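# Swap the pink and yellow flowers between their dryer pegs

## Task

Exchange the pink and yellow flowers so each ends up on the peg the other one started on. No stem may be left bent out of shape. At the end the dryer must still hang from its rail, and every flower must hang upside down, held by a clip on its stem.

## Robot and tools

Robot: two arms, left_arm and right_arm, each with a two-finger gripper. In the scene frame the origin sits on the table top midway between the nominal bases, +z points up, +x reaches out over the table, and left_arm is on the +y side. Calibrated bases in the scene frame: left_arm at (-0.022, +0.332, +0.008) m, quat_wxyz (+1.000, 0, 0, -0.008); right_arm at (+0.007, -0.249, +0.027) m, quat_wxyz (+1.000, 0, 0, +0.005). Both bases have +z up.

Frames: every hand position, orientation, velocity and target an arm reports or receives is in that arm's own base frame. Fixed cameras and the table use the scene frame. end_effector_position is the point between the finger pads, about 1 cm short of the fingertips. The fingers point along the gripper's +z axis and close along its y axis. Reported poses may be off by a few centimetres, more at long reach.

The row: all motion commands use rows of 16 plain numbers covering both arms: x, y, z (metres), qw, qx, qy, qz (unit quaternion, w first), opening for left_arm, then the same eight for right_arm. Position and quaternion are an absolute pose in that arm's base frame, not an offset. Opening runs from -1 (closed) to +1 (fully open, 0.094 m). To keep an arm still, resend its exact last reported pose and its present opening every call; to hold a gripper's attitude, keep sending the same quaternion rather than copying a drifted reading. Sending 0 as an opening is a real command, not a 'no change'.

execute_actions(actions, cameras): actions is a list of actions; each action is up to 15 rows, one row per 1/30 s step, and a short action repeats its last row to fill 15 steps. Any target more than 0.6 m from that gripper's position at the action's start, along any of the gripper's own axes, gets the action rejected for both arms. An empty list just reports state and images. cameras picks images: omitted, null or ["all"] gives all, [] gives none; an unknown name voids the call.

move(target, speed, blend, opening_speed, blocking, cameras): drives each gripper in a straight line from its Hand target to the row's pose. target is one 16-number row or a list of up to 15 rows (waypoints), with no 0.6 m limit. speed is m/s per arm path, 0.002 to 4.3, default 0.25 (rotation capped at twice that in rad/s); one value or one per waypoint. blend is a corner radius in metres for lists (default 0 = stop at each waypoint). opening_speed, at least 0.2 per second on the -1..1 scale, ramps the fingers; use a slow value when closing on anything fragile like a stem. Opening changes on later waypoints happen only after all arms and fingers settle there. Paths stop after 10 s even if short. blocking=false returns after about 0.5 s while the move continues; a new move replaces a running one. Moves do not avoid obstacles or the other arm, and grippers lag and overshoot more at higher speed, especially with the arm nearly straight. Don't route a gripper near its own arm's base; go around it.

wait(seconds 0 to 10) lets time pass with commands held. stop brakes a running move. zoom_image(camera, region=[x0, y0, x1, y1] in pixels, at most 504x504) enlarges part of a camera's latest image. Cameras: cam_head_left, cam_head_right, cam_high, cam_low, cam_left_wrist, cam_right_wrist, all 672x504. read_manual returns only licence text. finished_scene(scene) ends the current scene irreversibly; give that scene's number.

Results: per arm, end_effector_position, end_effector_quat_wxyz, Hand target (where the arm is actually being sent, possibly short of your command; continue from there), Tool commands, grip_measured (finger opening on the -1..1 scale; about 2.7 mm too wide when empty, and slightly narrower than a squeezed part), grip_effort_nm (gripper motor effort; negative = closing; not a pad force, never quite zero), Joint positions (last number is the opening in metres), Joint velocities ("within noise" means at rest), and joint torques (include gravity; joints 3 and 4 wrap at ±28 N m). A move adds a 'move:' line: done (within 10 mm and 2 degrees), off_target, moving, held or fault, plus limits=paced (pose clipped) or limits=held (steps withheld). Neither done nor off_target tells you about contact. MOTOR HOT warns of heating; OVER-TEMPERATURE FAULT means that arm has gone limp for 30 to 60 s or more.

Controller behaviour: each step the commanded orientation is clipped to within 40 degrees of the measured one, and position is favoured over orientation. Friction can leave a gripper a centimetre or more off target in free air. Tiny moves may not start. A clearance check blocks arms getting too close, but not gripper-to-gripper contact.

Avoid: dropping flowers or letting go of them while moving; fast impacts and strong pushes; pressing or closing one gripper on the other arm (can fail the task); crushing or bending stems (close slowly, stop once grip is firm); knocking the dryer off its rail; anything falling off the table; holding loads or stretched poses long enough to overheat motors; any arm stop. Open well above grip_measured to release.

Each tool is called as name([rows], argument=value, ...), one row to a line, values as JSON.

## Session

execute_actions(actions=[])

Scene clock: 0.00 s.
left_arm: end_effector_position=(+0.1502, +0.1552, +0.1226) grip_measured=+1.000 grip_effort_nm=n/a end_effector_quat_wxyz=(+0.410, -0.011, +0.908, -0.082) | right_arm: end_effector_position=(+0.4649, -0.2515, +0.3685) grip_measured=+1.000 grip_effort_nm=n/a end_effector_quat_wxyz=(+0.321, +0.128, +0.922, -0.178)
Joint positions: left_arm=[1.451 0.901 0.465 -1.211 0.86 1.461 0.094] | right_arm=[-0.453 1.291 1.385 -0.923 0.13 -0.227 0.094]
Joint velocities: within noise
Joint torques (N m): no reading
Heat: left arm: hottest elbow 42 °C; right arm: hottest elbow 32 °C.
Hand target: left_arm +0.1513, +0.1642, +0.1316; +0.411, -0.006, +0.909, -0.069 | right_arm +0.4691, -0.2536, +0.3820; +0.332, +0.128, +0.917, -0.181
Tool commands: left_gripper/opening=+1.0 right_gripper/opening=+1.0
camera_calibration:
cam_left_wrist: T_world_to_cam=[[-0.0514205, -0.98821, 0.144214, 0.143308], [-0.915929, -0.0108882, -0.401192, 0.227137], [0.398032, -0.152719, -0.90457, 0.165314], [0, 0, 0, 1]] pos_world=[0.14961, 0.169338, 0.219996]
cam_right_wrist: T_world_to_cam=[[-0.34017, -0.907449, 0.246619, -0.162038], [-0.922969, 0.271982, -0.272312, 0.639034], [0.180034, -0.320254, -0.930067, 0.265377], [0, 0, 0, 1]] pos_world=[0.486911, -0.235859, 0.460797]

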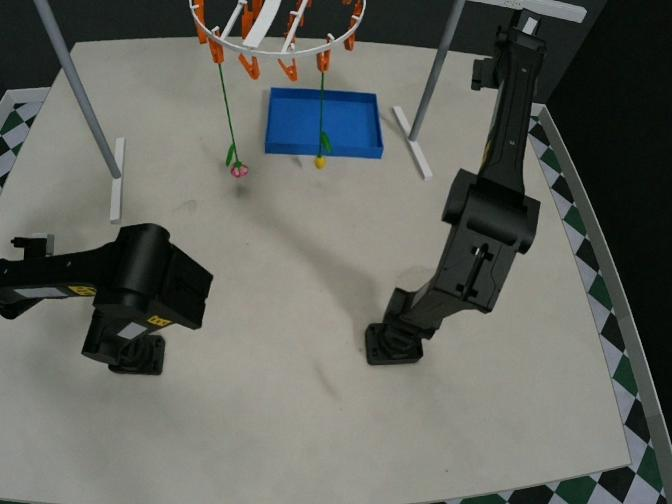

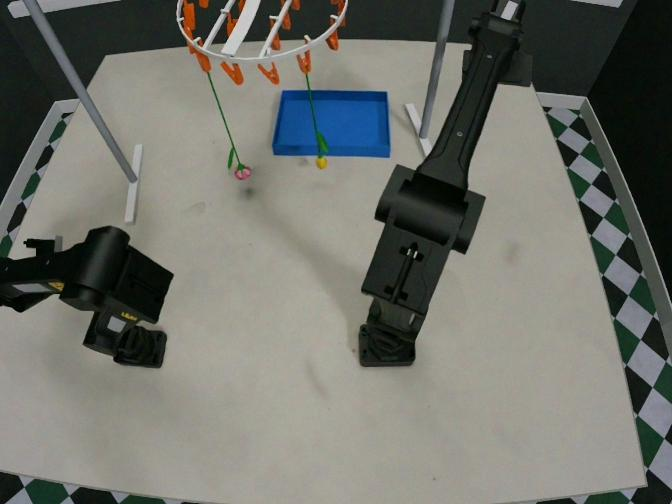

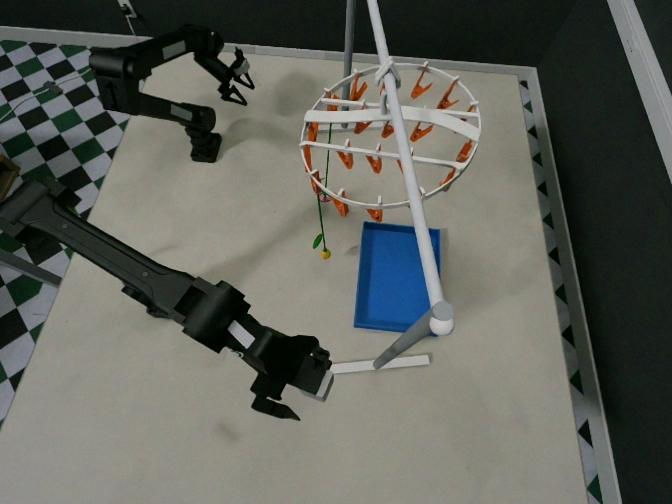

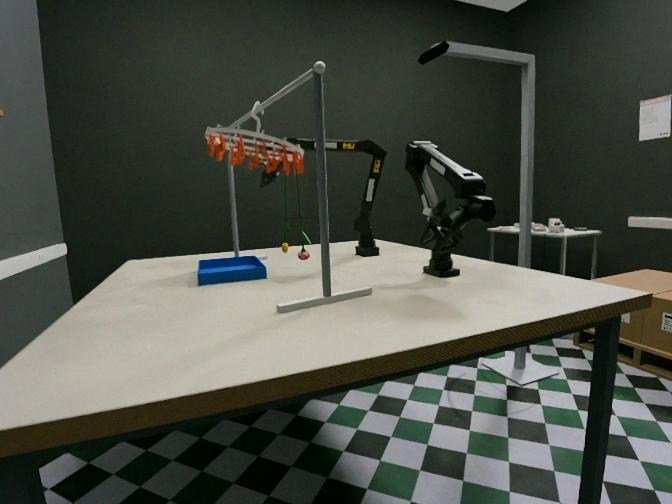

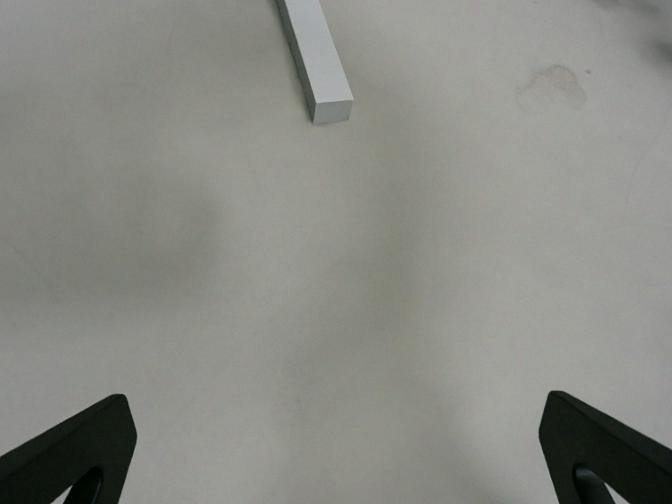

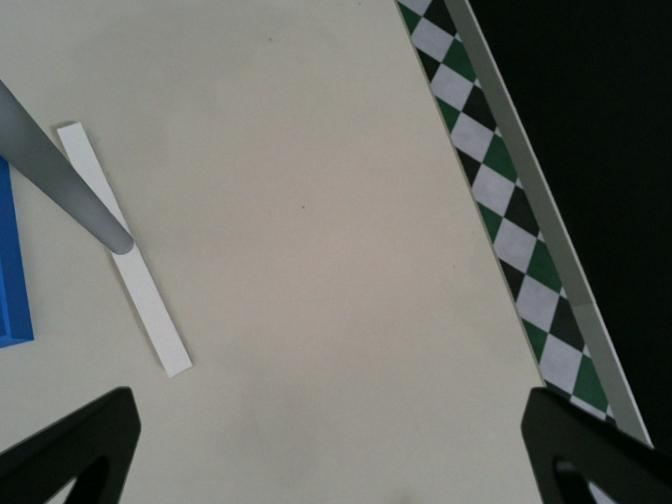

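zoom_image(camera="cam_head_left", region=[180, 0, 380, 150])

zoom_image(camera="cam_head_right", region=[170, 0, 370, 150])

zoom_image(camera="cam_high", region=[290, 60, 490, 270])

zoom_image(camera="cam_low", region=[195, 90, 345, 270])

Scaled by 2.520 from the camera's 672x504 image, which has a finer 960x720 frame.

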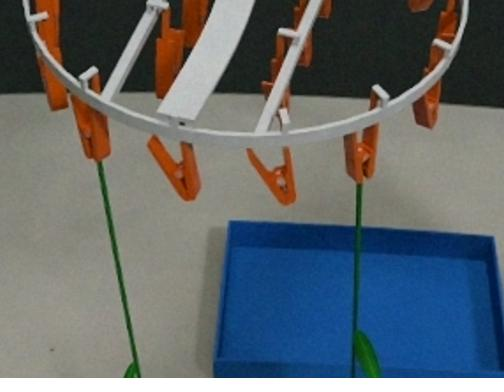

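Scaled by 2.520 from the camera's 672x504 image, which has a finer 960x720 frame.

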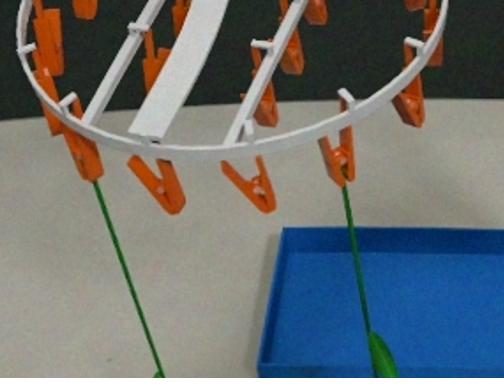

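Scaled by 2.400 from the camera's 672x504 image, which has a finer 960x720 frame.

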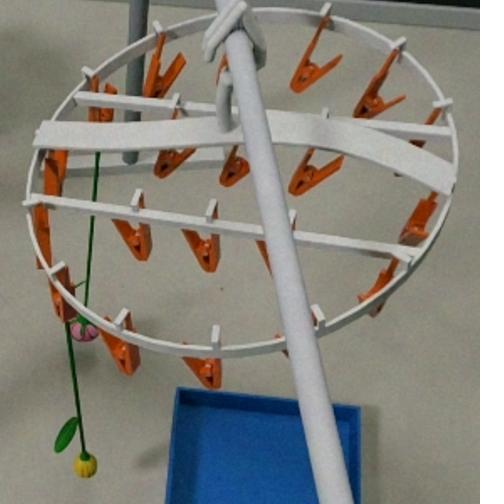

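Scaled by 2.800 from the camera's 672x504 image, which has a finer 960x720 frame.

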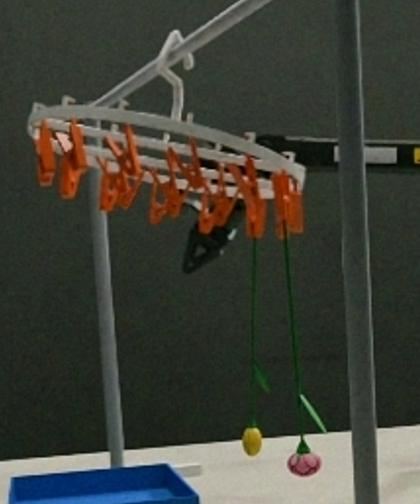

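move([
  [0.25,0.0,0.27,0.7362,0.2438,0.5349,-0.3355,-0.1,0.30,-0.05,0.36,0.8112,-0.1751,0.4683,0.3033,-0.05],
  [0.36,-0.29,0.27,0.7362,0.2438,0.5349,-0.3355,-0.1,0.33,0.065,0.37,0.8112,-0.1751,0.4683,0.3033,-0.05],
], speed=0.3, opening_speed=2)

Scene clock: 43.37 s.
left_arm: end_effector_position=(+0.3477, -0.2813, +0.2602) grip_measured=-0.098 grip_effort_nm=-0.120 end_effector_quat_wxyz=(+0.456, +0.590, +0.391, -0.540) | right_arm: end_effector_position=(+0.3309, +0.0617, +0.3674) grip_measured=-0.049 grip_effort_nm=-0.071 end_effector_quat_wxyz=(+0.809, -0.169, +0.472, +0.307)
Joint positions: left_arm=[-0.285 1.603 1.119 -1.462 1.57 2.061 0.042] | right_arm=[-0.158 1.018 0.285 1.457 -0.72 0.546 0.045]
Joint velocities: within noise
Joint torques (N m): left_arm=[1.96 -9.41 9.94 0.14 0.71 -0.02] | right_arm=[1.08 -2.43 6.89 0.87 0.37 -0.13]
Heat: left arm: hottest elbow 50 °C; right arm: hottest elbow 42 °C.
Hand target: left_arm +0.3593, -0.2886, +0.2701; +0.464, +0.597, +0.377, -0.534 | right_arm +0.3300, +0.0649, +0.3700; +0.811, -0.175, +0.468, +0.303
Off the commanded pose: left_arm 0.018 m, 59 deg; orientation clipped | right_arm 0.004 m, 1 deg.
joint sent to its limit (left arm) — joint 5 (wrist yaw), upper limit. The joint targets are off in orientation, not in position.
move: off_target (left_arm); limits=paced
camera_calibration:
cam_left_wrist: T_world_to_cam=[[-0.953186, 0.273708, -0.128532, 0.441784], [0.228214, 0.372297, -0.899618, 0.298098], [-0.198381, -0.886837, -0.417332, 0.0185091], [0, 0, 0, 1]] pos_world=[0.356744, -0.215486, 0.332682]
cam_right_wrist: T_world_to_cam=[[0.656335, -0.754455, -0.0047346, -0.169999], [0.0668168, 0.0643755, -0.995686, 0.380937], [0.751505, 0.653188, 0.0926622, -0.236192], [0, 0, 0, 1]] pos_world=[0.263623, 0.00149828, 0.400375]

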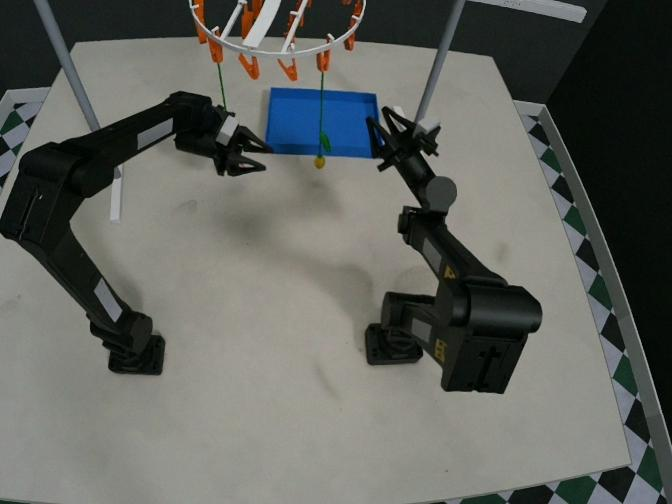

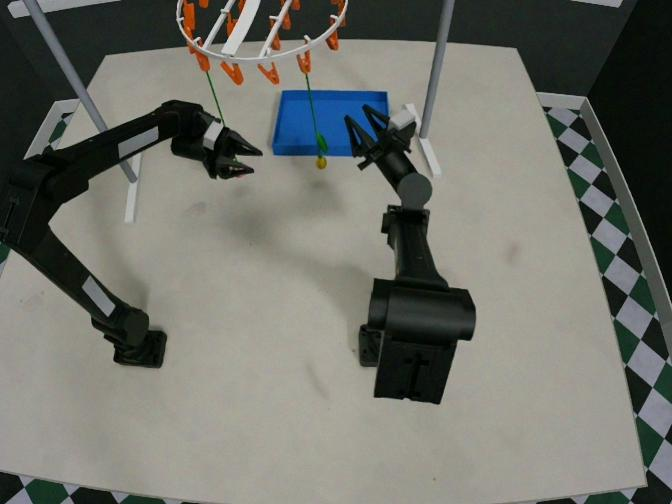

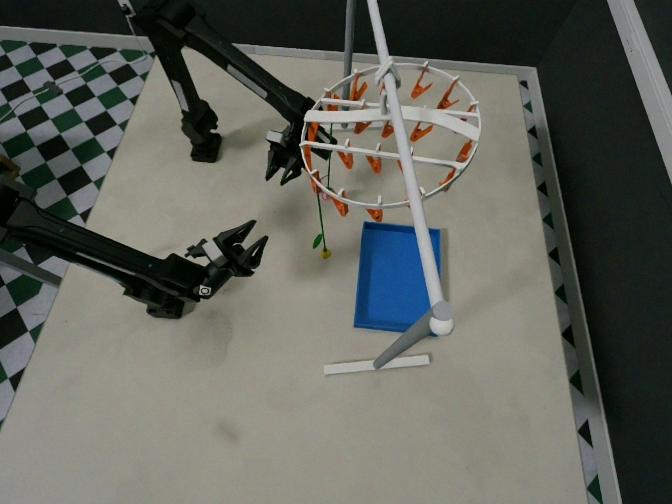

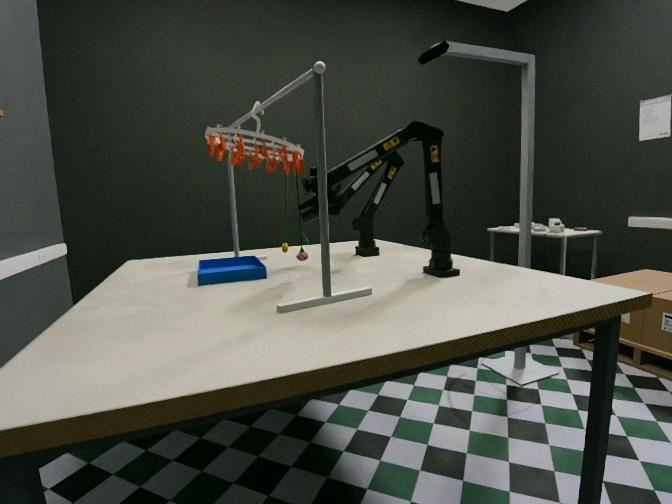

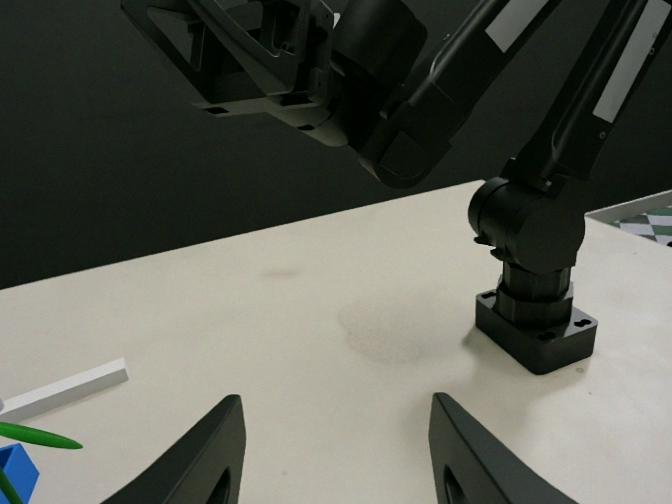

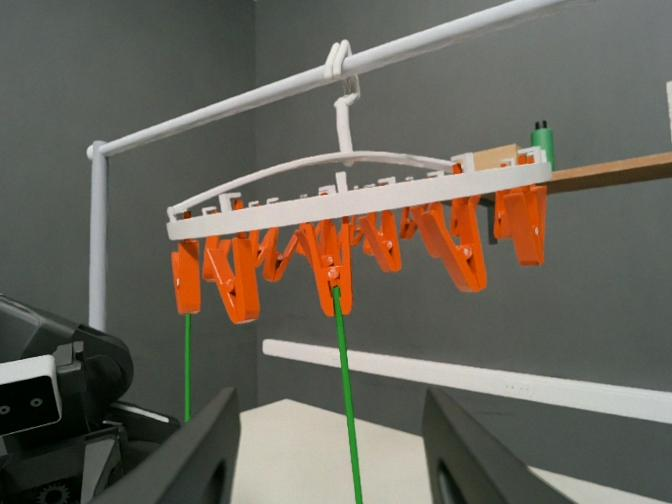

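move([
  [0.28,-0.08,0.27,0.4924,0.1504,0.8529,-0.0868,-0.1,0.33,0.065,0.37,0.8112,-0.1751,0.4683,0.3033,-0.05],
], speed=0.3, cameras=["cam_head_right"])

Scene clock: 53.13 s.
left_arm: end_effector_position=(+0.2789, -0.0768, +0.2617) grip_measured=-0.098 grip_effort_nm=-0.120 end_effector_quat_wxyz=(+0.479, +0.151, +0.861, -0.083) | right_arm: end_effector_position=(+0.3309, +0.0619, +0.3675) grip_measured=-0.049 grip_effort_nm=-0.081 end_effector_quat_wxyz=(+0.809, -0.170, +0.471, +0.306)
Joint positions: left_arm=[-0.189 0.414 0.537 -0.684 0.132 0.085 0.042] | right_arm=[-0.157 1.018 0.285 1.457 -0.72 0.545 0.045]
Joint velocities: within noise
Joint torques (N m): left_arm=[1.73 0.32 9.16 2.91 -0.03 -0.05] | right_arm=[1.55 -2.55 6.84 0.88 0.38 -0.12]
Heat: left arm: hottest elbow 51 °C; right arm: hottest elbow 42 °C.
Hand target: left_arm +0.2798, -0.0799, +0.2701; +0.492, +0.150, +0.853, -0.087 | right_arm +0.3300, +0.0650, +0.3700; +0.811, -0.175, +0.468, +0.304
Off the commanded pose: left_arm 0.009 m, 2 deg | right_arm 0.004 m, 1 deg.
move: done; limits=paced
Images, in order (width x height): cam_head_right 672x504.

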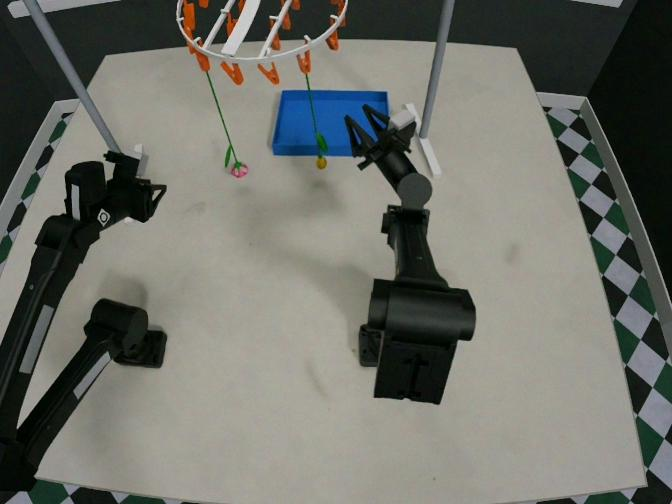

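move([
  [0.29,-0.18,0.27,0.7362,0.2438,0.5349,-0.3355,-0.1,0.33,0.065,0.37,0.8112,-0.1751,0.4683,0.3033,-0.05],
  [0.385,-0.325,0.28,0.7362,0.2438,0.5349,-0.3355,-0.1,0.33,0.065,0.37,0.8112,-0.1751,0.4683,0.3033,-0.05],
], speed=0.3)

zoom_image(camera="cam_right_wrist", region=[150, 180, 402, 432])

Scene clock: 58.60 s.
left_arm: end_effector_position=(+0.3776, -0.3146, +0.2617) grip_measured=-0.098 grip_effort_nm=-0.120 end_effector_quat_wxyz=(+0.720, +0.243, +0.557, -0.333) | right_arm: end_effector_position=(+0.3308, +0.0619, +0.3676) grip_measured=-0.049 grip_effort_nm=-0.076 end_effector_quat_wxyz=(+0.810, -0.170, +0.471, +0.306)
Joint positions: left_arm=[-0.617 1.451 0.471 1.25 0.22 -0.082 0.042] | right_arm=[-0.157 1.017 0.285 1.457 -0.72 0.544 0.045]
Joint velocities: within noise
Joint torques (N m): left_arm=[1.9 -6.24 8.44 2.84 -0.11 0.15] | right_arm=[1.32 -2.32 6.86 0.85 0.39 -0.11]
Heat: left arm: hottest elbow 51 °C; right arm: hottest elbow 41 °C.
Hand target: left_arm +0.3841, -0.3242, +0.2798; +0.736, +0.244, +0.535, -0.335 | right_arm +0.3299, +0.0650, +0.3701; +0.811, -0.175, +0.468, +0.303
Off the commanded pose: left_arm 0.022 m, 3 deg | right_arm 0.004 m, 1 deg.
move: off_target (left_arm)
camera_calibration:
cam_left_wrist: T_world_to_cam=[[-0.746063, -0.665812, 0.00924177, 0.0697613], [-0.120355, 0.121185, -0.985307, 0.380172], [0.654909, -0.736213, -0.170545, -0.343797], [0, 0, 0, 1]] pos_world=[0.322957, -0.252731, 0.315308]
cam_right_wrist: T_world_to_cam=[[0.656067, -0.754696, -0.00315356, -0.170278], [0.0680848, 0.0633475, -0.995666, 0.380799], [0.751625, 0.65301, 0.0929435, -0.236335], [0, 0, 0, 1]] pos_world=[0.263422, 0.00169822, 0.400577]

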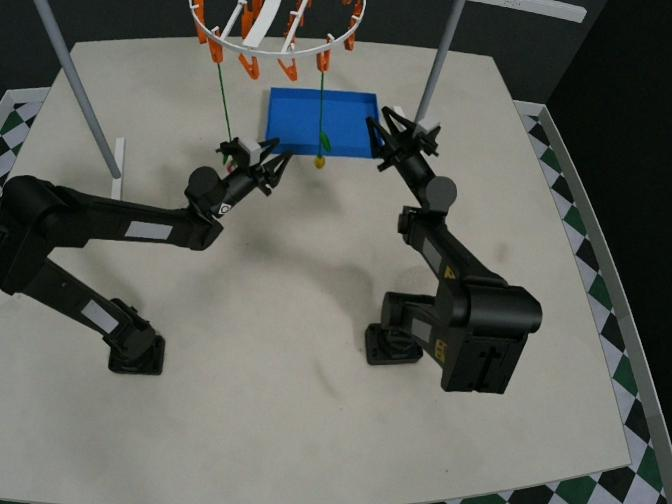

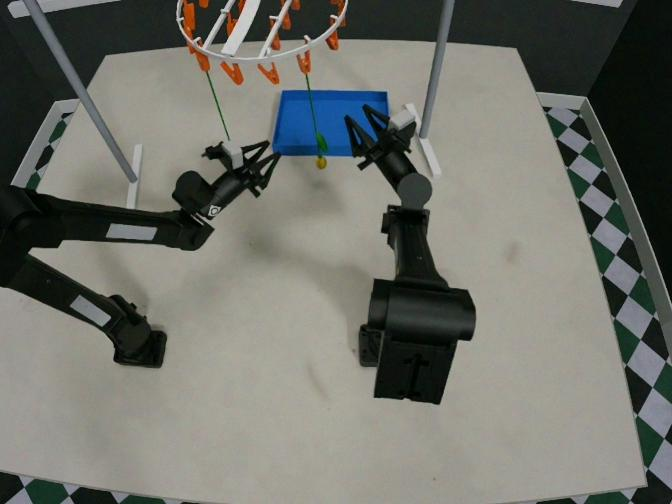

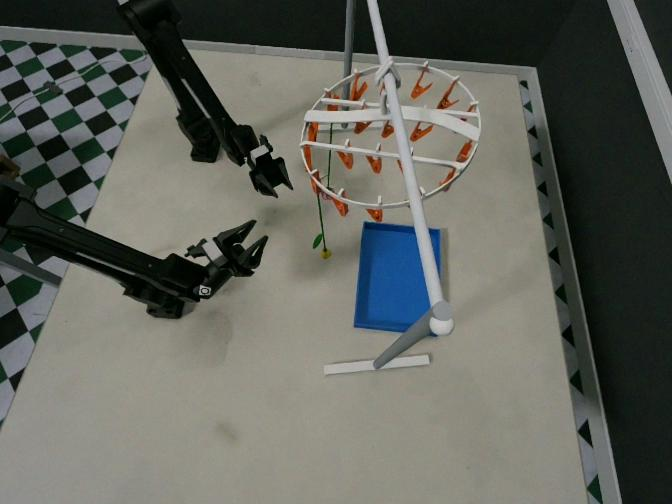

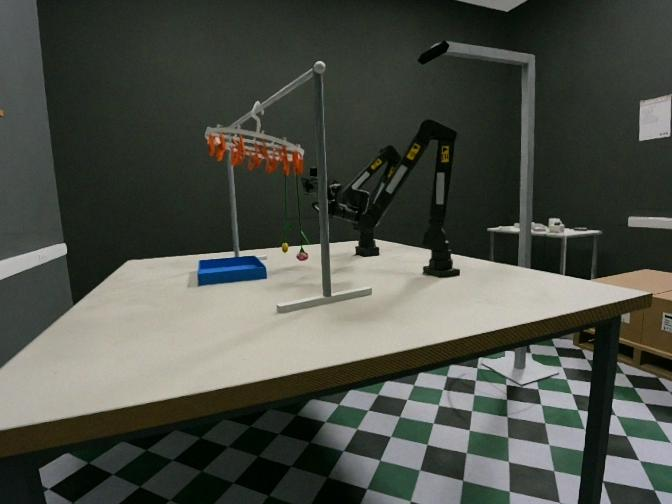

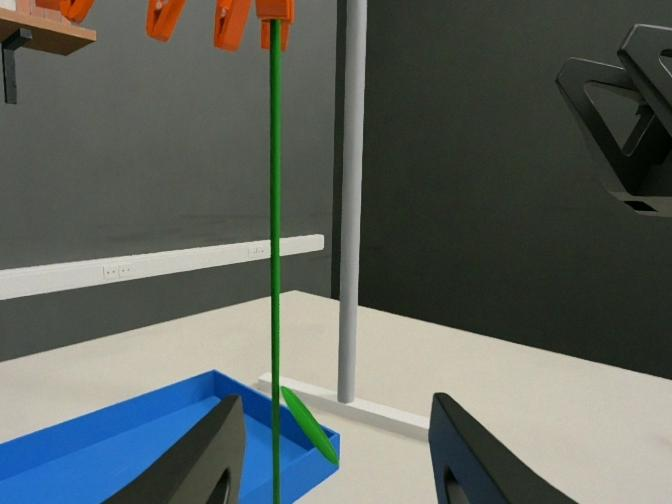

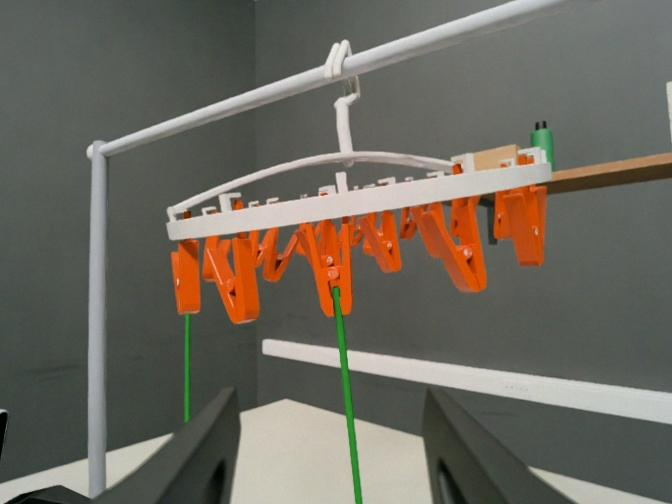

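Scaled by 2.000 from the camera's 672x504 image, which has a finer 960x720 frame.

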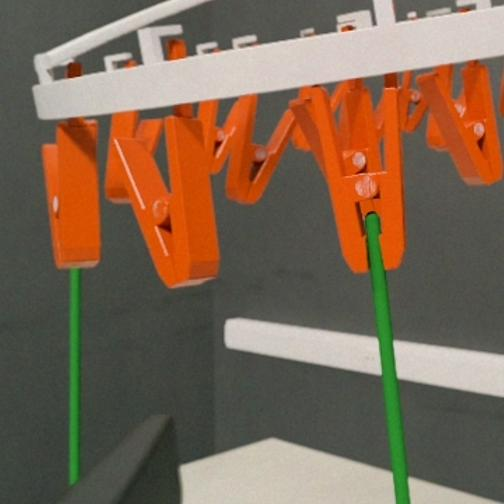

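move(target=[0.434,-0.330,0.298,0.7499,0.2349,0.5154,-0.3418,-0.1,0.33,0.065,0.37,0.8112,-0.1751,0.4683,0.3033,-0.05], speed=0.12, cameras=["cam_left_wrist","cam_right_wrist"])

Scene clock: 92.33 s.
left_arm: end_effector_position=(+0.4218, -0.3267, +0.2798) grip_measured=-0.098 grip_effort_nm=-0.120 end_effector_quat_wxyz=(+0.736, +0.242, +0.535, -0.338) | right_arm: end_effector_position=(+0.3308, +0.0619, +0.3676) grip_measured=-0.049 grip_effort_nm=-0.071 end_effector_quat_wxyz=(+0.810, -0.170, +0.471, +0.306)
Joint positions: left_arm=[-0.573 1.542 0.603 1.268 0.268 -0.096 0.042] | right_arm=[-0.157 1.017 0.285 1.457 -0.72 0.544 0.045]
Joint velocities: within noise
Joint torques (N m): left_arm=[3.19 -7.53 8.77 2.74 0.08 -0.07] | right_arm=[1.32 -2.43 6.87 0.91 0.38 -0.11]
Heat: left arm: hottest elbow 55 °C; right arm: hottest elbow 41 °C.
Hand target: left_arm +0.4330, -0.3292, +0.2978; +0.750, +0.235, +0.516, -0.342 | right_arm +0.3299, +0.0650, +0.3701; +0.811, -0.175, +0.468, +0.303
Off the commanded pose: left_arm 0.022 m, 3 deg | right_arm 0.004 m, 1 deg.
move: off_target (left_arm)
camera_calibration:
cam_left_wrist: T_world_to_cam=[[-0.749828, -0.661607, -0.00581814, 0.101639], [-0.0738282, 0.0924049, -0.992981, 0.377847], [0.657501, -0.744135, -0.118133, -0.396926], [0, 0, 0, 1]] pos_world=[0.365087, -0.263036, 0.328896]
cam_right_wrist: T_world_to_cam=[[0.656067, -0.754696, -0.00315356, -0.170278], [0.0680848, 0.0633475, -0.995666, 0.380799], [0.751625, 0.65301, 0.0929435, -0.236335], [0, 0, 0, 1]] pos_world=[0.263422, 0.00169822, 0.400577]
Images, in order (width x height): cam_left_wrist 672x504, cam_right_wrist 672x504.

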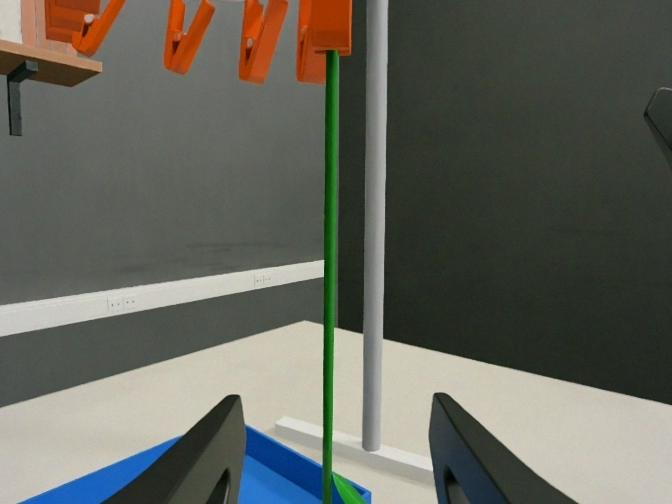

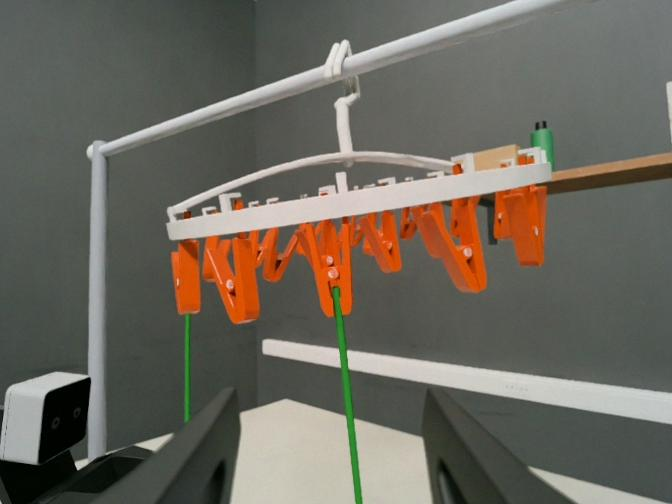

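move(target=[0.505,-0.398,0.310,0.7499,0.2349,0.5154,-0.3418,-0.1,0.33,0.065,0.37,0.8112,-0.1751,0.4683,0.3033,-0.05], speed=0.08, cameras=["cam_left_wrist","cam_right_wrist"])

Scene clock: 100.13 s.
left_arm: end_effector_position=(+0.4973, -0.3844, +0.2975) grip_measured=-0.098 grip_effort_nm=-0.120 end_effector_quat_wxyz=(+0.744, +0.233, +0.527, -0.339) | right_arm: end_effector_position=(+0.3308, +0.0619, +0.3676) grip_measured=-0.049 grip_effort_nm=-0.071 end_effector_quat_wxyz=(+0.810, -0.170, +0.471, +0.306)
Joint positions: left_arm=[-0.593 1.713 0.884 1.182 0.236 -0.097 0.042] | right_arm=[-0.157 1.017 0.285 1.457 -0.72 0.544 0.045]
Joint velocities: within noise
Joint torques (N m): left_arm=[1.73 -10.75 9.7 1.43 -0.11 0.12] | right_arm=[1.08 -2.26 6.89 0.91 0.38 -0.11]
Heat: left arm: hottest elbow 54 °C; right arm: hottest elbow 40 °C.
Hand target: left_arm +0.5039, -0.3973, +0.3099; +0.750, +0.235, +0.515, -0.342 | right_arm +0.3299, +0.0650, +0.3701; +0.811, -0.175, +0.468, +0.303
Off the commanded pose: left_arm 0.020 m, 2 deg | right_arm 0.004 m, 1 deg.
move: off_target (left_arm)
camera_calibration:
cam_left_wrist: T_world_to_cam=[[-0.743686, -0.668529, -0.000859326, 0.112947], [-0.0603266, 0.0683887, -0.995833, 0.391213], [0.665802, -0.740535, -0.0911897, -0.498183], [0, 0, 0, 1]] pos_world=[0.439289, -0.320168, 0.344251]
cam_right_wrist: T_world_to_cam=[[0.656067, -0.754696, -0.00315356, -0.170278], [0.0680848, 0.0633475, -0.995666, 0.380799], [0.751625, 0.65301, 0.0929435, -0.236335], [0, 0, 0, 1]] pos_world=[0.263422, 0.00169822, 0.400577]
Images, in order (width x height): cam_left_wrist 672x504, cam_right_wrist 672x504.

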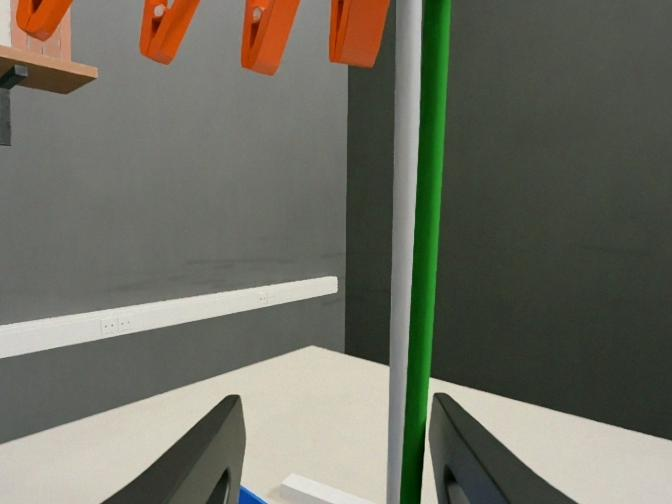

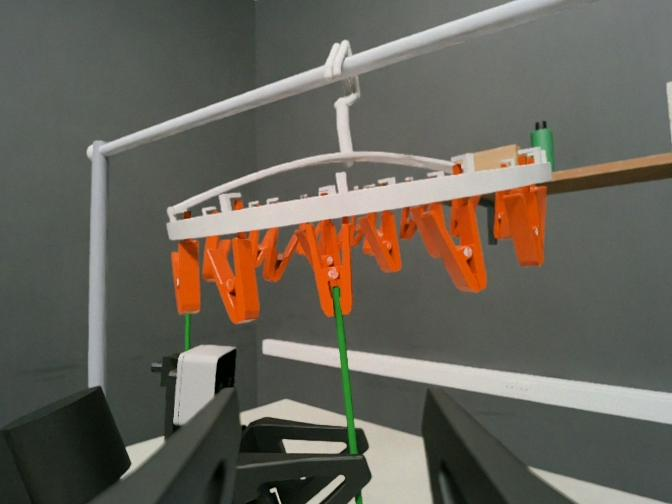

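move(target=[0.491,-0.412,0.310,0.7499,0.2349,0.5154,-0.3418,-0.1,0.33,0.065,0.37,0.8112,-0.1751,0.4683,0.3033,-0.05], speed=0.06, cameras=["cam_left_wrist"])

Scene clock: 104.60 s.
left_arm: end_effector_position=(+0.4852, -0.4014, +0.2985) grip_measured=-0.098 grip_effort_nm=-0.120 end_effector_quat_wxyz=(+0.744, +0.233, +0.525, -0.342) | right_arm: end_effector_position=(+0.3308, +0.0619, +0.3676) grip_measured=-0.049 grip_effort_nm=-0.081 end_effector_quat_wxyz=(+0.810, -0.170, +0.471, +0.306)
Joint positions: left_arm=[-0.636 1.713 0.885 1.182 0.199 -0.087 0.042] | right_arm=[-0.157 1.017 0.285 1.457 -0.72 0.544 0.045]
Joint velocities: within noise
Joint torques (N m): left_arm=[1.9 -11.22 9.18 1.4 -0.11 0.15] | right_arm=[1.32 -2.43 6.86 0.88 0.37 -0.12]
Heat: left arm: hottest elbow 54 °C; right arm: hottest elbow 40 °C.
Hand target: left_arm +0.4903, -0.4115, +0.3100; +0.750, +0.235, +0.515, -0.342 | right_arm +0.3299, +0.0650, +0.3701; +0.811, -0.175, +0.468, +0.303
Off the commanded pose: left_arm 0.017 m, 1 deg | right_arm 0.004 m, 1 deg.
move: off_target (left_arm)
camera_calibration:
cam_left_wrist: T_world_to_cam=[[-0.746709, -0.665148, 0.00185575, 0.0947082], [-0.0595908, 0.0641185, -0.996162, 0.390677], [0.662476, -0.743953, -0.0875146, -0.503403], [0, 0, 0, 1]] pos_world=[0.427493, -0.336563, 0.344947]
Images, in order (width x height): cam_left_wrist 672x504.

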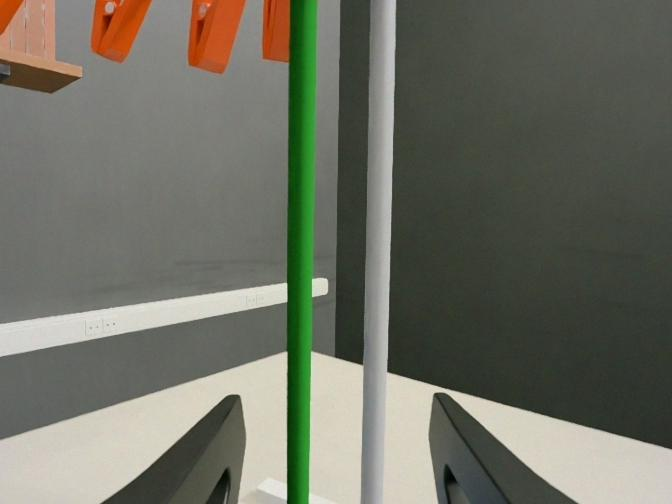

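move(target=[0.497,-0.387,0.310,0.7499,0.2349,0.5154,-0.3418,-0.1,0.33,0.065,0.37,0.8112,-0.1751,0.4683,0.3033,-0.05], speed=0.06, cameras=["cam_left_wrist"])

Scene clock: 110.43 s.
left_arm: end_effector_position=(+0.4933, -0.3898, +0.2979) grip_measured=-0.098 grip_effort_nm=-0.120 end_effector_quat_wxyz=(+0.744, +0.240, +0.524, -0.340) | right_arm: end_effector_position=(+0.3308, +0.0619, +0.3676) grip_measured=-0.049 grip_effort_nm=-0.071 end_effector_quat_wxyz=(+0.810, -0.170, +0.471, +0.306)
Joint positions: left_arm=[-0.603 1.713 0.885 1.182 0.239 -0.087 0.042] | right_arm=[-0.157 1.017 0.285 1.457 -0.72 0.544 0.045]
Joint velocities: within noise
Joint torques (N m): left_arm=[3.14 -12.51 7.31 1.96 0.11 -0.04] | right_arm=[1.32 -2.43 6.91 0.84 0.37 -0.12]
Heat: left arm: hottest elbow 54 °C; right arm: hottest elbow 40 °C.
Hand target: left_arm +0.4967, -0.3870, +0.3100; +0.750, +0.235, +0.515, -0.342 | right_arm +0.3299, +0.0650, +0.3700; +0.811, -0.175, +0.468, +0.303
Off the commanded pose: left_arm 0.013 m, 1 deg | right_arm 0.004 m, 1 deg.
move: off_target (left_arm)
camera_calibration:
cam_left_wrist: T_world_to_cam=[[-0.749804, -0.661555, -0.0117927, 0.115371], [-0.0511597, 0.0757354, -0.995815, 0.390118], [0.659679, -0.746063, -0.0906317, -0.498785], [0, 0, 0, 1]] pos_world=[0.435502, -0.325346, 0.34464]
Images, in order (width x height): cam_left_wrist 672x504.

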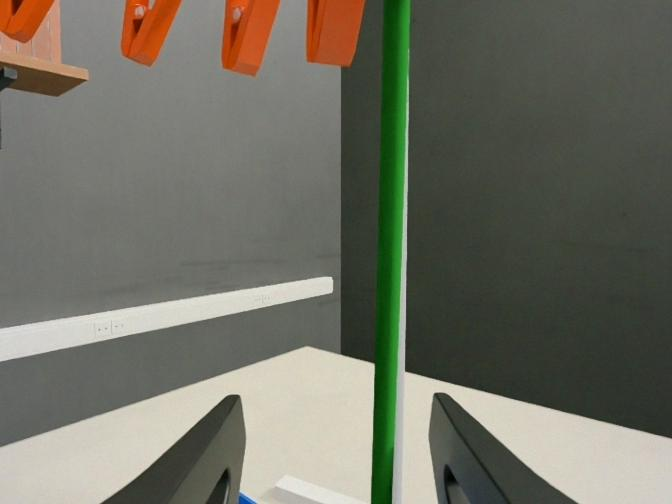

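move(target=[0.493,-0.407,0.310,0.7499,0.2349,0.5154,-0.3418,-0.1,0.33,0.065,0.37,0.8112,-0.1751,0.4683,0.3033,-0.05], speed=0.06, cameras=["cam_left_wrist"])

Scene clock: 113.73 s.
left_arm: end_effector_position=(+0.4884, -0.3972, +0.2983) grip_measured=-0.098 grip_effort_nm=-0.125 end_effector_quat_wxyz=(+0.744, +0.234, +0.525, -0.340) | right_arm: end_effector_position=(+0.3308, +0.0619, +0.3676) grip_measured=-0.049 grip_effort_nm=-0.071 end_effector_quat_wxyz=(+0.810, -0.170, +0.471, +0.306)
Joint positions: left_arm=[-0.625 1.713 0.885 1.182 0.209 -0.087 0.042] | right_arm=[-0.157 1.017 0.285 1.457 -0.72 0.544 0.045]
Joint velocities: within noise
Joint torques (N m): left_arm=[1.9 -11.46 8.91 1.51 -0.12 0.12] | right_arm=[1.38 -2.32 6.82 0.91 0.38 -0.11]
Heat: left arm: hottest elbow 53 °C; right arm: hottest elbow 40 °C.
Hand target: left_arm +0.4924, -0.4065, +0.3100; +0.750, +0.235, +0.515, -0.342 | right_arm +0.3299, +0.0650, +0.3700; +0.811, -0.175, +0.468, +0.303
Off the commanded pose: left_arm 0.016 m, 1 deg | right_arm 0.004 m, 1 deg.
move: off_target (left_arm)
camera_calibration:
cam_left_wrist: T_world_to_cam=[[-0.745753, -0.66622, -0.00162334, 0.0999742], [-0.0576122, 0.066917, -0.996094, 0.390561], [0.663726, -0.742747, -0.088286, -0.502369], [0, 0, 0, 1]] pos_world=[0.430493, -0.332664, 0.344845]
Images, in order (width x height): cam_left_wrist 672x504.

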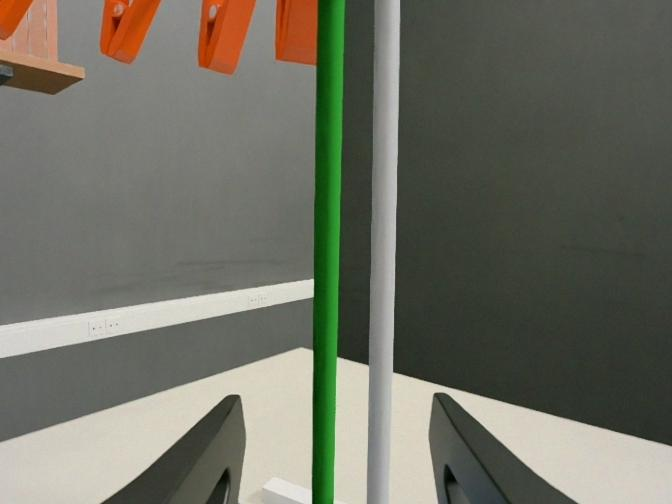

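move(target=[0.493,-0.407,0.310,0.7499,0.2349,0.5154,-0.3418,-0.97,0.426,0.143,0.422,0.8112,-0.1751,0.4683,0.3033,-0.05], speed=0.1, opening_speed=0.5, cameras=["cam_left_wrist","cam_right_wrist"])

Scene clock: 119.10 s.
left_arm: end_effector_position=(+0.4884, -0.3971, +0.2983) grip_measured=-0.946 grip_effort_nm=-1.023 end_effector_quat_wxyz=(+0.744, +0.234, +0.525, -0.340) | right_arm: end_effector_position=(+0.4168, +0.1373, +0.4016) grip_measured=-0.049 grip_effort_nm=-0.076 end_effector_quat_wxyz=(+0.802, -0.166, +0.484, +0.308)
Joint positions: left_arm=[-0.625 1.713 0.885 1.182 0.209 -0.087 0.003] | right_arm=[0.134 1.158 0.529 1.198 -0.489 0.328 0.045]
Joint velocities: within noise
Joint torques (N m): left_arm=[1.9 -11.4 8.92 1.51 -0.11 0.13] | right_arm=[1.32 -4.72 11.22 1.16 0.25 -0.13]
Heat: left arm: hottest elbow 53 °C; right arm: hottest elbow 41 °C.
Hand target: left_arm +0.4924, -0.4065, +0.3100; +0.750, +0.235, +0.515, -0.342 | right_arm +0.4246, +0.1425, +0.4217; +0.811, -0.175, +0.468, +0.303
Off the commanded pose: left_arm 0.016 m, 1 deg | right_arm 0.023 m, 2 deg.
move: off_target (left_arm, right_arm)
camera_calibration:
cam_left_wrist: T_world_to_cam=[[-0.745559, -0.666438, -0.00150479, 0.0997763], [-0.0577211, 0.066823, -0.996094, 0.390576], [0.663936, -0.74256, -0.0882881, -0.502397], [0, 0, 0, 1]] pos_world=[0.430493, -0.332664, 0.344845]
cam_right_wrist: T_world_to_cam=[[0.655822, -0.754632, -0.0207057, -0.162521], [0.0375414, 0.0599952, -0.997492, 0.417859], [0.753982, 0.6534, 0.0676761, -0.344219], [0, 0, 0, 1]] pos_world=[0.350433, 0.0771996, 0.436742]
Images, in order (width x height): cam_left_wrist 672x504, cam_right_wrist 672x504.

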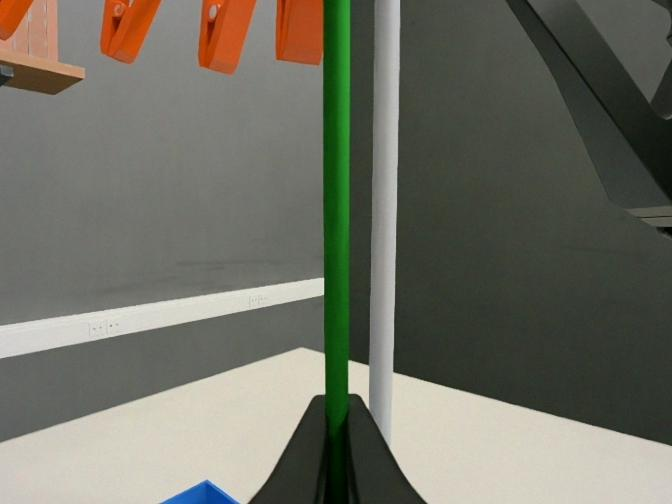

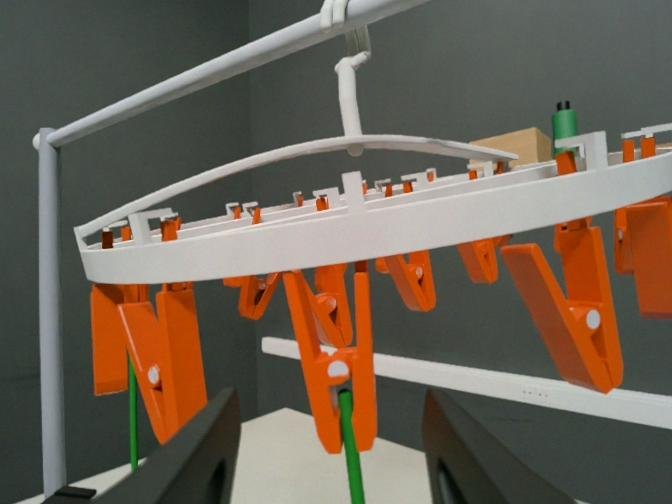

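move(target=[0.493,-0.407,0.310,0.7499,0.2349,0.5154,-0.3418,-0.97,0.465,0.176,0.453,0.8112,-0.1751,0.4683,0.3033,-0.05], speed=0.06, cameras=["cam_right_wrist"])

Scene clock: 125.37 s.
left_arm: end_effector_position=(+0.4884, -0.3971, +0.2983) grip_measured=-0.948 grip_effort_nm=-1.062 end_effector_quat_wxyz=(+0.744, +0.234, +0.525, -0.340) | right_arm: end_effector_position=(+0.4568, +0.1692, +0.4297) grip_measured=-0.049 grip_effort_nm=-0.076 end_effector_quat_wxyz=(+0.801, -0.167, +0.486, +0.307)
Joint positions: left_arm=[-0.625 1.713 0.885 1.182 0.209 -0.087 0.002] | right_arm=[0.209 1.229 0.679 1.094 -0.427 0.281 0.045]
Joint velocities: within noise
Joint torques (N m): left_arm=[1.96 -11.4 8.94 1.51 -0.11 0.12] | right_arm=[1.38 -6.65 11.9 1.24 0.23 -0.12]
Heat: left arm: hottest elbow 53 °C; right arm: hottest elbow 41 °C.
Hand target: left_arm +0.4924, -0.4065, +0.3100; +0.750, +0.235, +0.515, -0.342 | right_arm +0.4634, +0.1753, +0.4526; +0.811, -0.175, +0.468, +0.303
Off the commanded pose: left_arm 0.016 m, 1 deg | right_arm 0.026 m, 3 deg.
move: off_target (left_arm, right_arm)
camera_calibration:
cam_right_wrist: T_world_to_cam=[[0.655533, -0.754888, -0.0204962, -0.164036], [0.0336935, 0.0563517, -0.997842, 0.445022], [0.754414, 0.653428, 0.0623752, -0.395005], [0, 0, 0, 1]] pos_world=[0.390534, 0.109201, 0.465339]
Images, in order (width x height): cam_right_wrist 672x504.

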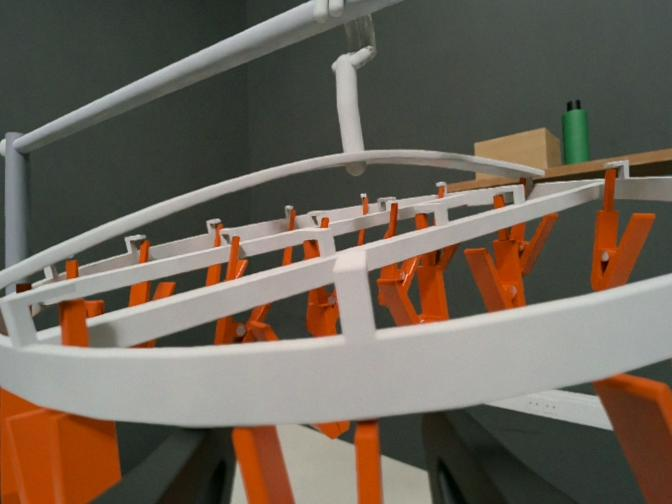

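move(target=[0.493,-0.407,0.310,0.7499,0.2349,0.5154,-0.3418,-0.97,0.462,0.1835,0.453,0.8112,-0.1751,0.4683,0.3033,-0.05], speed=0.05, cameras=["cam_right_wrist"])

Scene clock: 132.40 s.
left_arm: end_effector_position=(+0.4884, -0.3971, +0.2983) grip_measured=-0.948 grip_effort_nm=-1.067 end_effector_quat_wxyz=(+0.744, +0.234, +0.525, -0.340) | right_arm: end_effector_position=(+0.4555, +0.1770, +0.4292) grip_measured=-0.049 grip_effort_nm=-0.071 end_effector_quat_wxyz=(+0.800, -0.167, +0.487, +0.307)
Joint positions: left_arm=[-0.625 1.713 0.885 1.182 0.209 -0.087 0.002] | right_arm=[0.231 1.229 0.679 1.087 -0.408 0.268 0.045]
Joint velocities: within noise
Joint torques (N m): left_arm=[1.9 -11.46 8.91 1.51 -0.11 0.13] | right_arm=[1.26 -7 11.69 1.29 0.23 -0.12]
Heat: left arm: hottest elbow 53 °C; right arm: hottest elbow 43 °C.
Hand target: left_arm +0.4924, -0.4065, +0.3100; +0.750, +0.235, +0.515, -0.342 | right_arm +0.4605, +0.1830, +0.4527; +0.811, -0.175, +0.468, +0.304
Off the commanded pose: left_arm 0.016 m, 1 deg | right_arm 0.026 m, 3 deg.
move: off_target (left_arm, right_arm)
camera_calibration:
cam_right_wrist: T_world_to_cam=[[0.655961, -0.754504, -0.0209383, -0.157376], [0.0323934, 0.0558558, -0.997913, 0.44482], [0.754099, 0.653914, 0.0610802, -0.398505], [0, 0, 0, 1]] pos_world=[0.389335, 0.117001, 0.464937]
Images, in order (width x height): cam_right_wrist 672x504.

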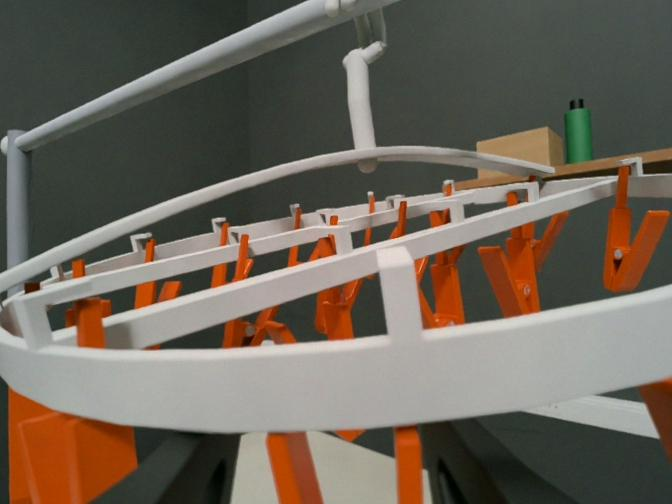

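move(target=[0.493,-0.407,0.310,0.7499,0.2349,0.5154,-0.3418,-0.97,0.462,0.1835,0.453,0.8112,-0.1751,0.4683,0.3033,-0.75], speed=0.05, opening_speed=0.4, cameras=["cam_right_wrist","cam_high"])

Scene clock: 137.43 s.
left_arm: end_effector_position=(+0.4884, -0.3971, +0.2983) grip_measured=-0.948 grip_effort_nm=-1.062 end_effector_quat_wxyz=(+0.744, +0.234, +0.525, -0.340) | right_arm: end_effector_position=(+0.4561, +0.1767, +0.4294) grip_measured=-0.584 grip_effort_nm=-1.033 end_effector_quat_wxyz=(+0.801, -0.168, +0.487, +0.304)
Joint positions: left_arm=[-0.625 1.713 0.885 1.182 0.209 -0.087 0.002] | right_arm=[0.231 1.229 0.681 1.085 -0.406 0.262 0.02]
Joint velocities: within noise
Joint torques (N m): left_arm=[1.9 -11.4 8.92 1.5 -0.11 0.13] | right_arm=[1.49 -7.12 11.62 1.29 0.13 -0.06]
Heat: left arm: hottest elbow 53 °C; right arm: hottest elbow 44 °C.
Hand target: left_arm +0.4924, -0.4065, +0.3100; +0.750, +0.235, +0.515, -0.342 | right_arm +0.4605, +0.1829, +0.4527; +0.811, -0.175, +0.468, +0.303
Off the commanded pose: left_arm 0.016 m, 1 deg | right_arm 0.025 m, 3 deg.
move: off_target (left_arm, right_arm)
camera_calibration:
cam_right_wrist: T_world_to_cam=[[0.652075, -0.757957, -0.0173093, -0.157121], [0.0346277, 0.0525819, -0.998016, 0.444667], [0.757363, 0.650182, 0.0605337, -0.399379], [0, 0, 0, 1]] pos_world=[0.389532, 0.117196, 0.465241]
Images, in order (width x height): cam_high 672x504, cam_right_wrist 672x504.

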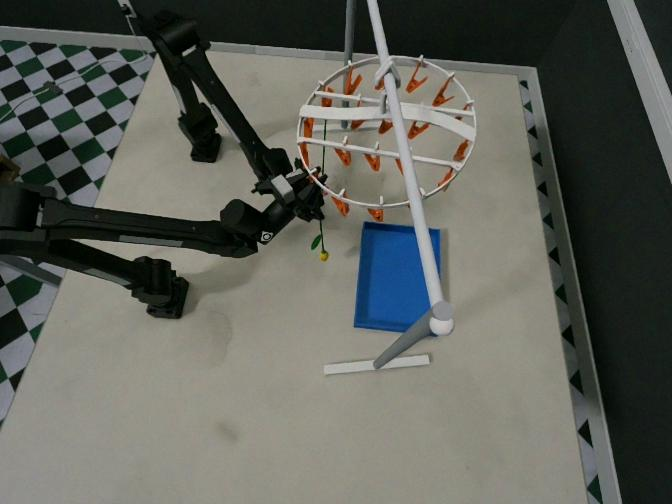

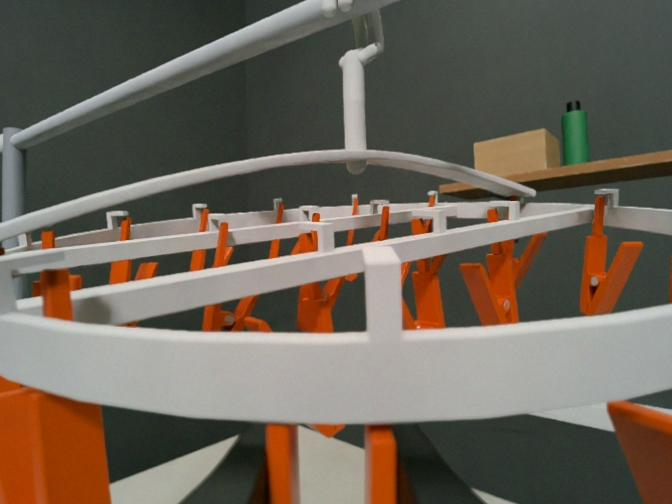

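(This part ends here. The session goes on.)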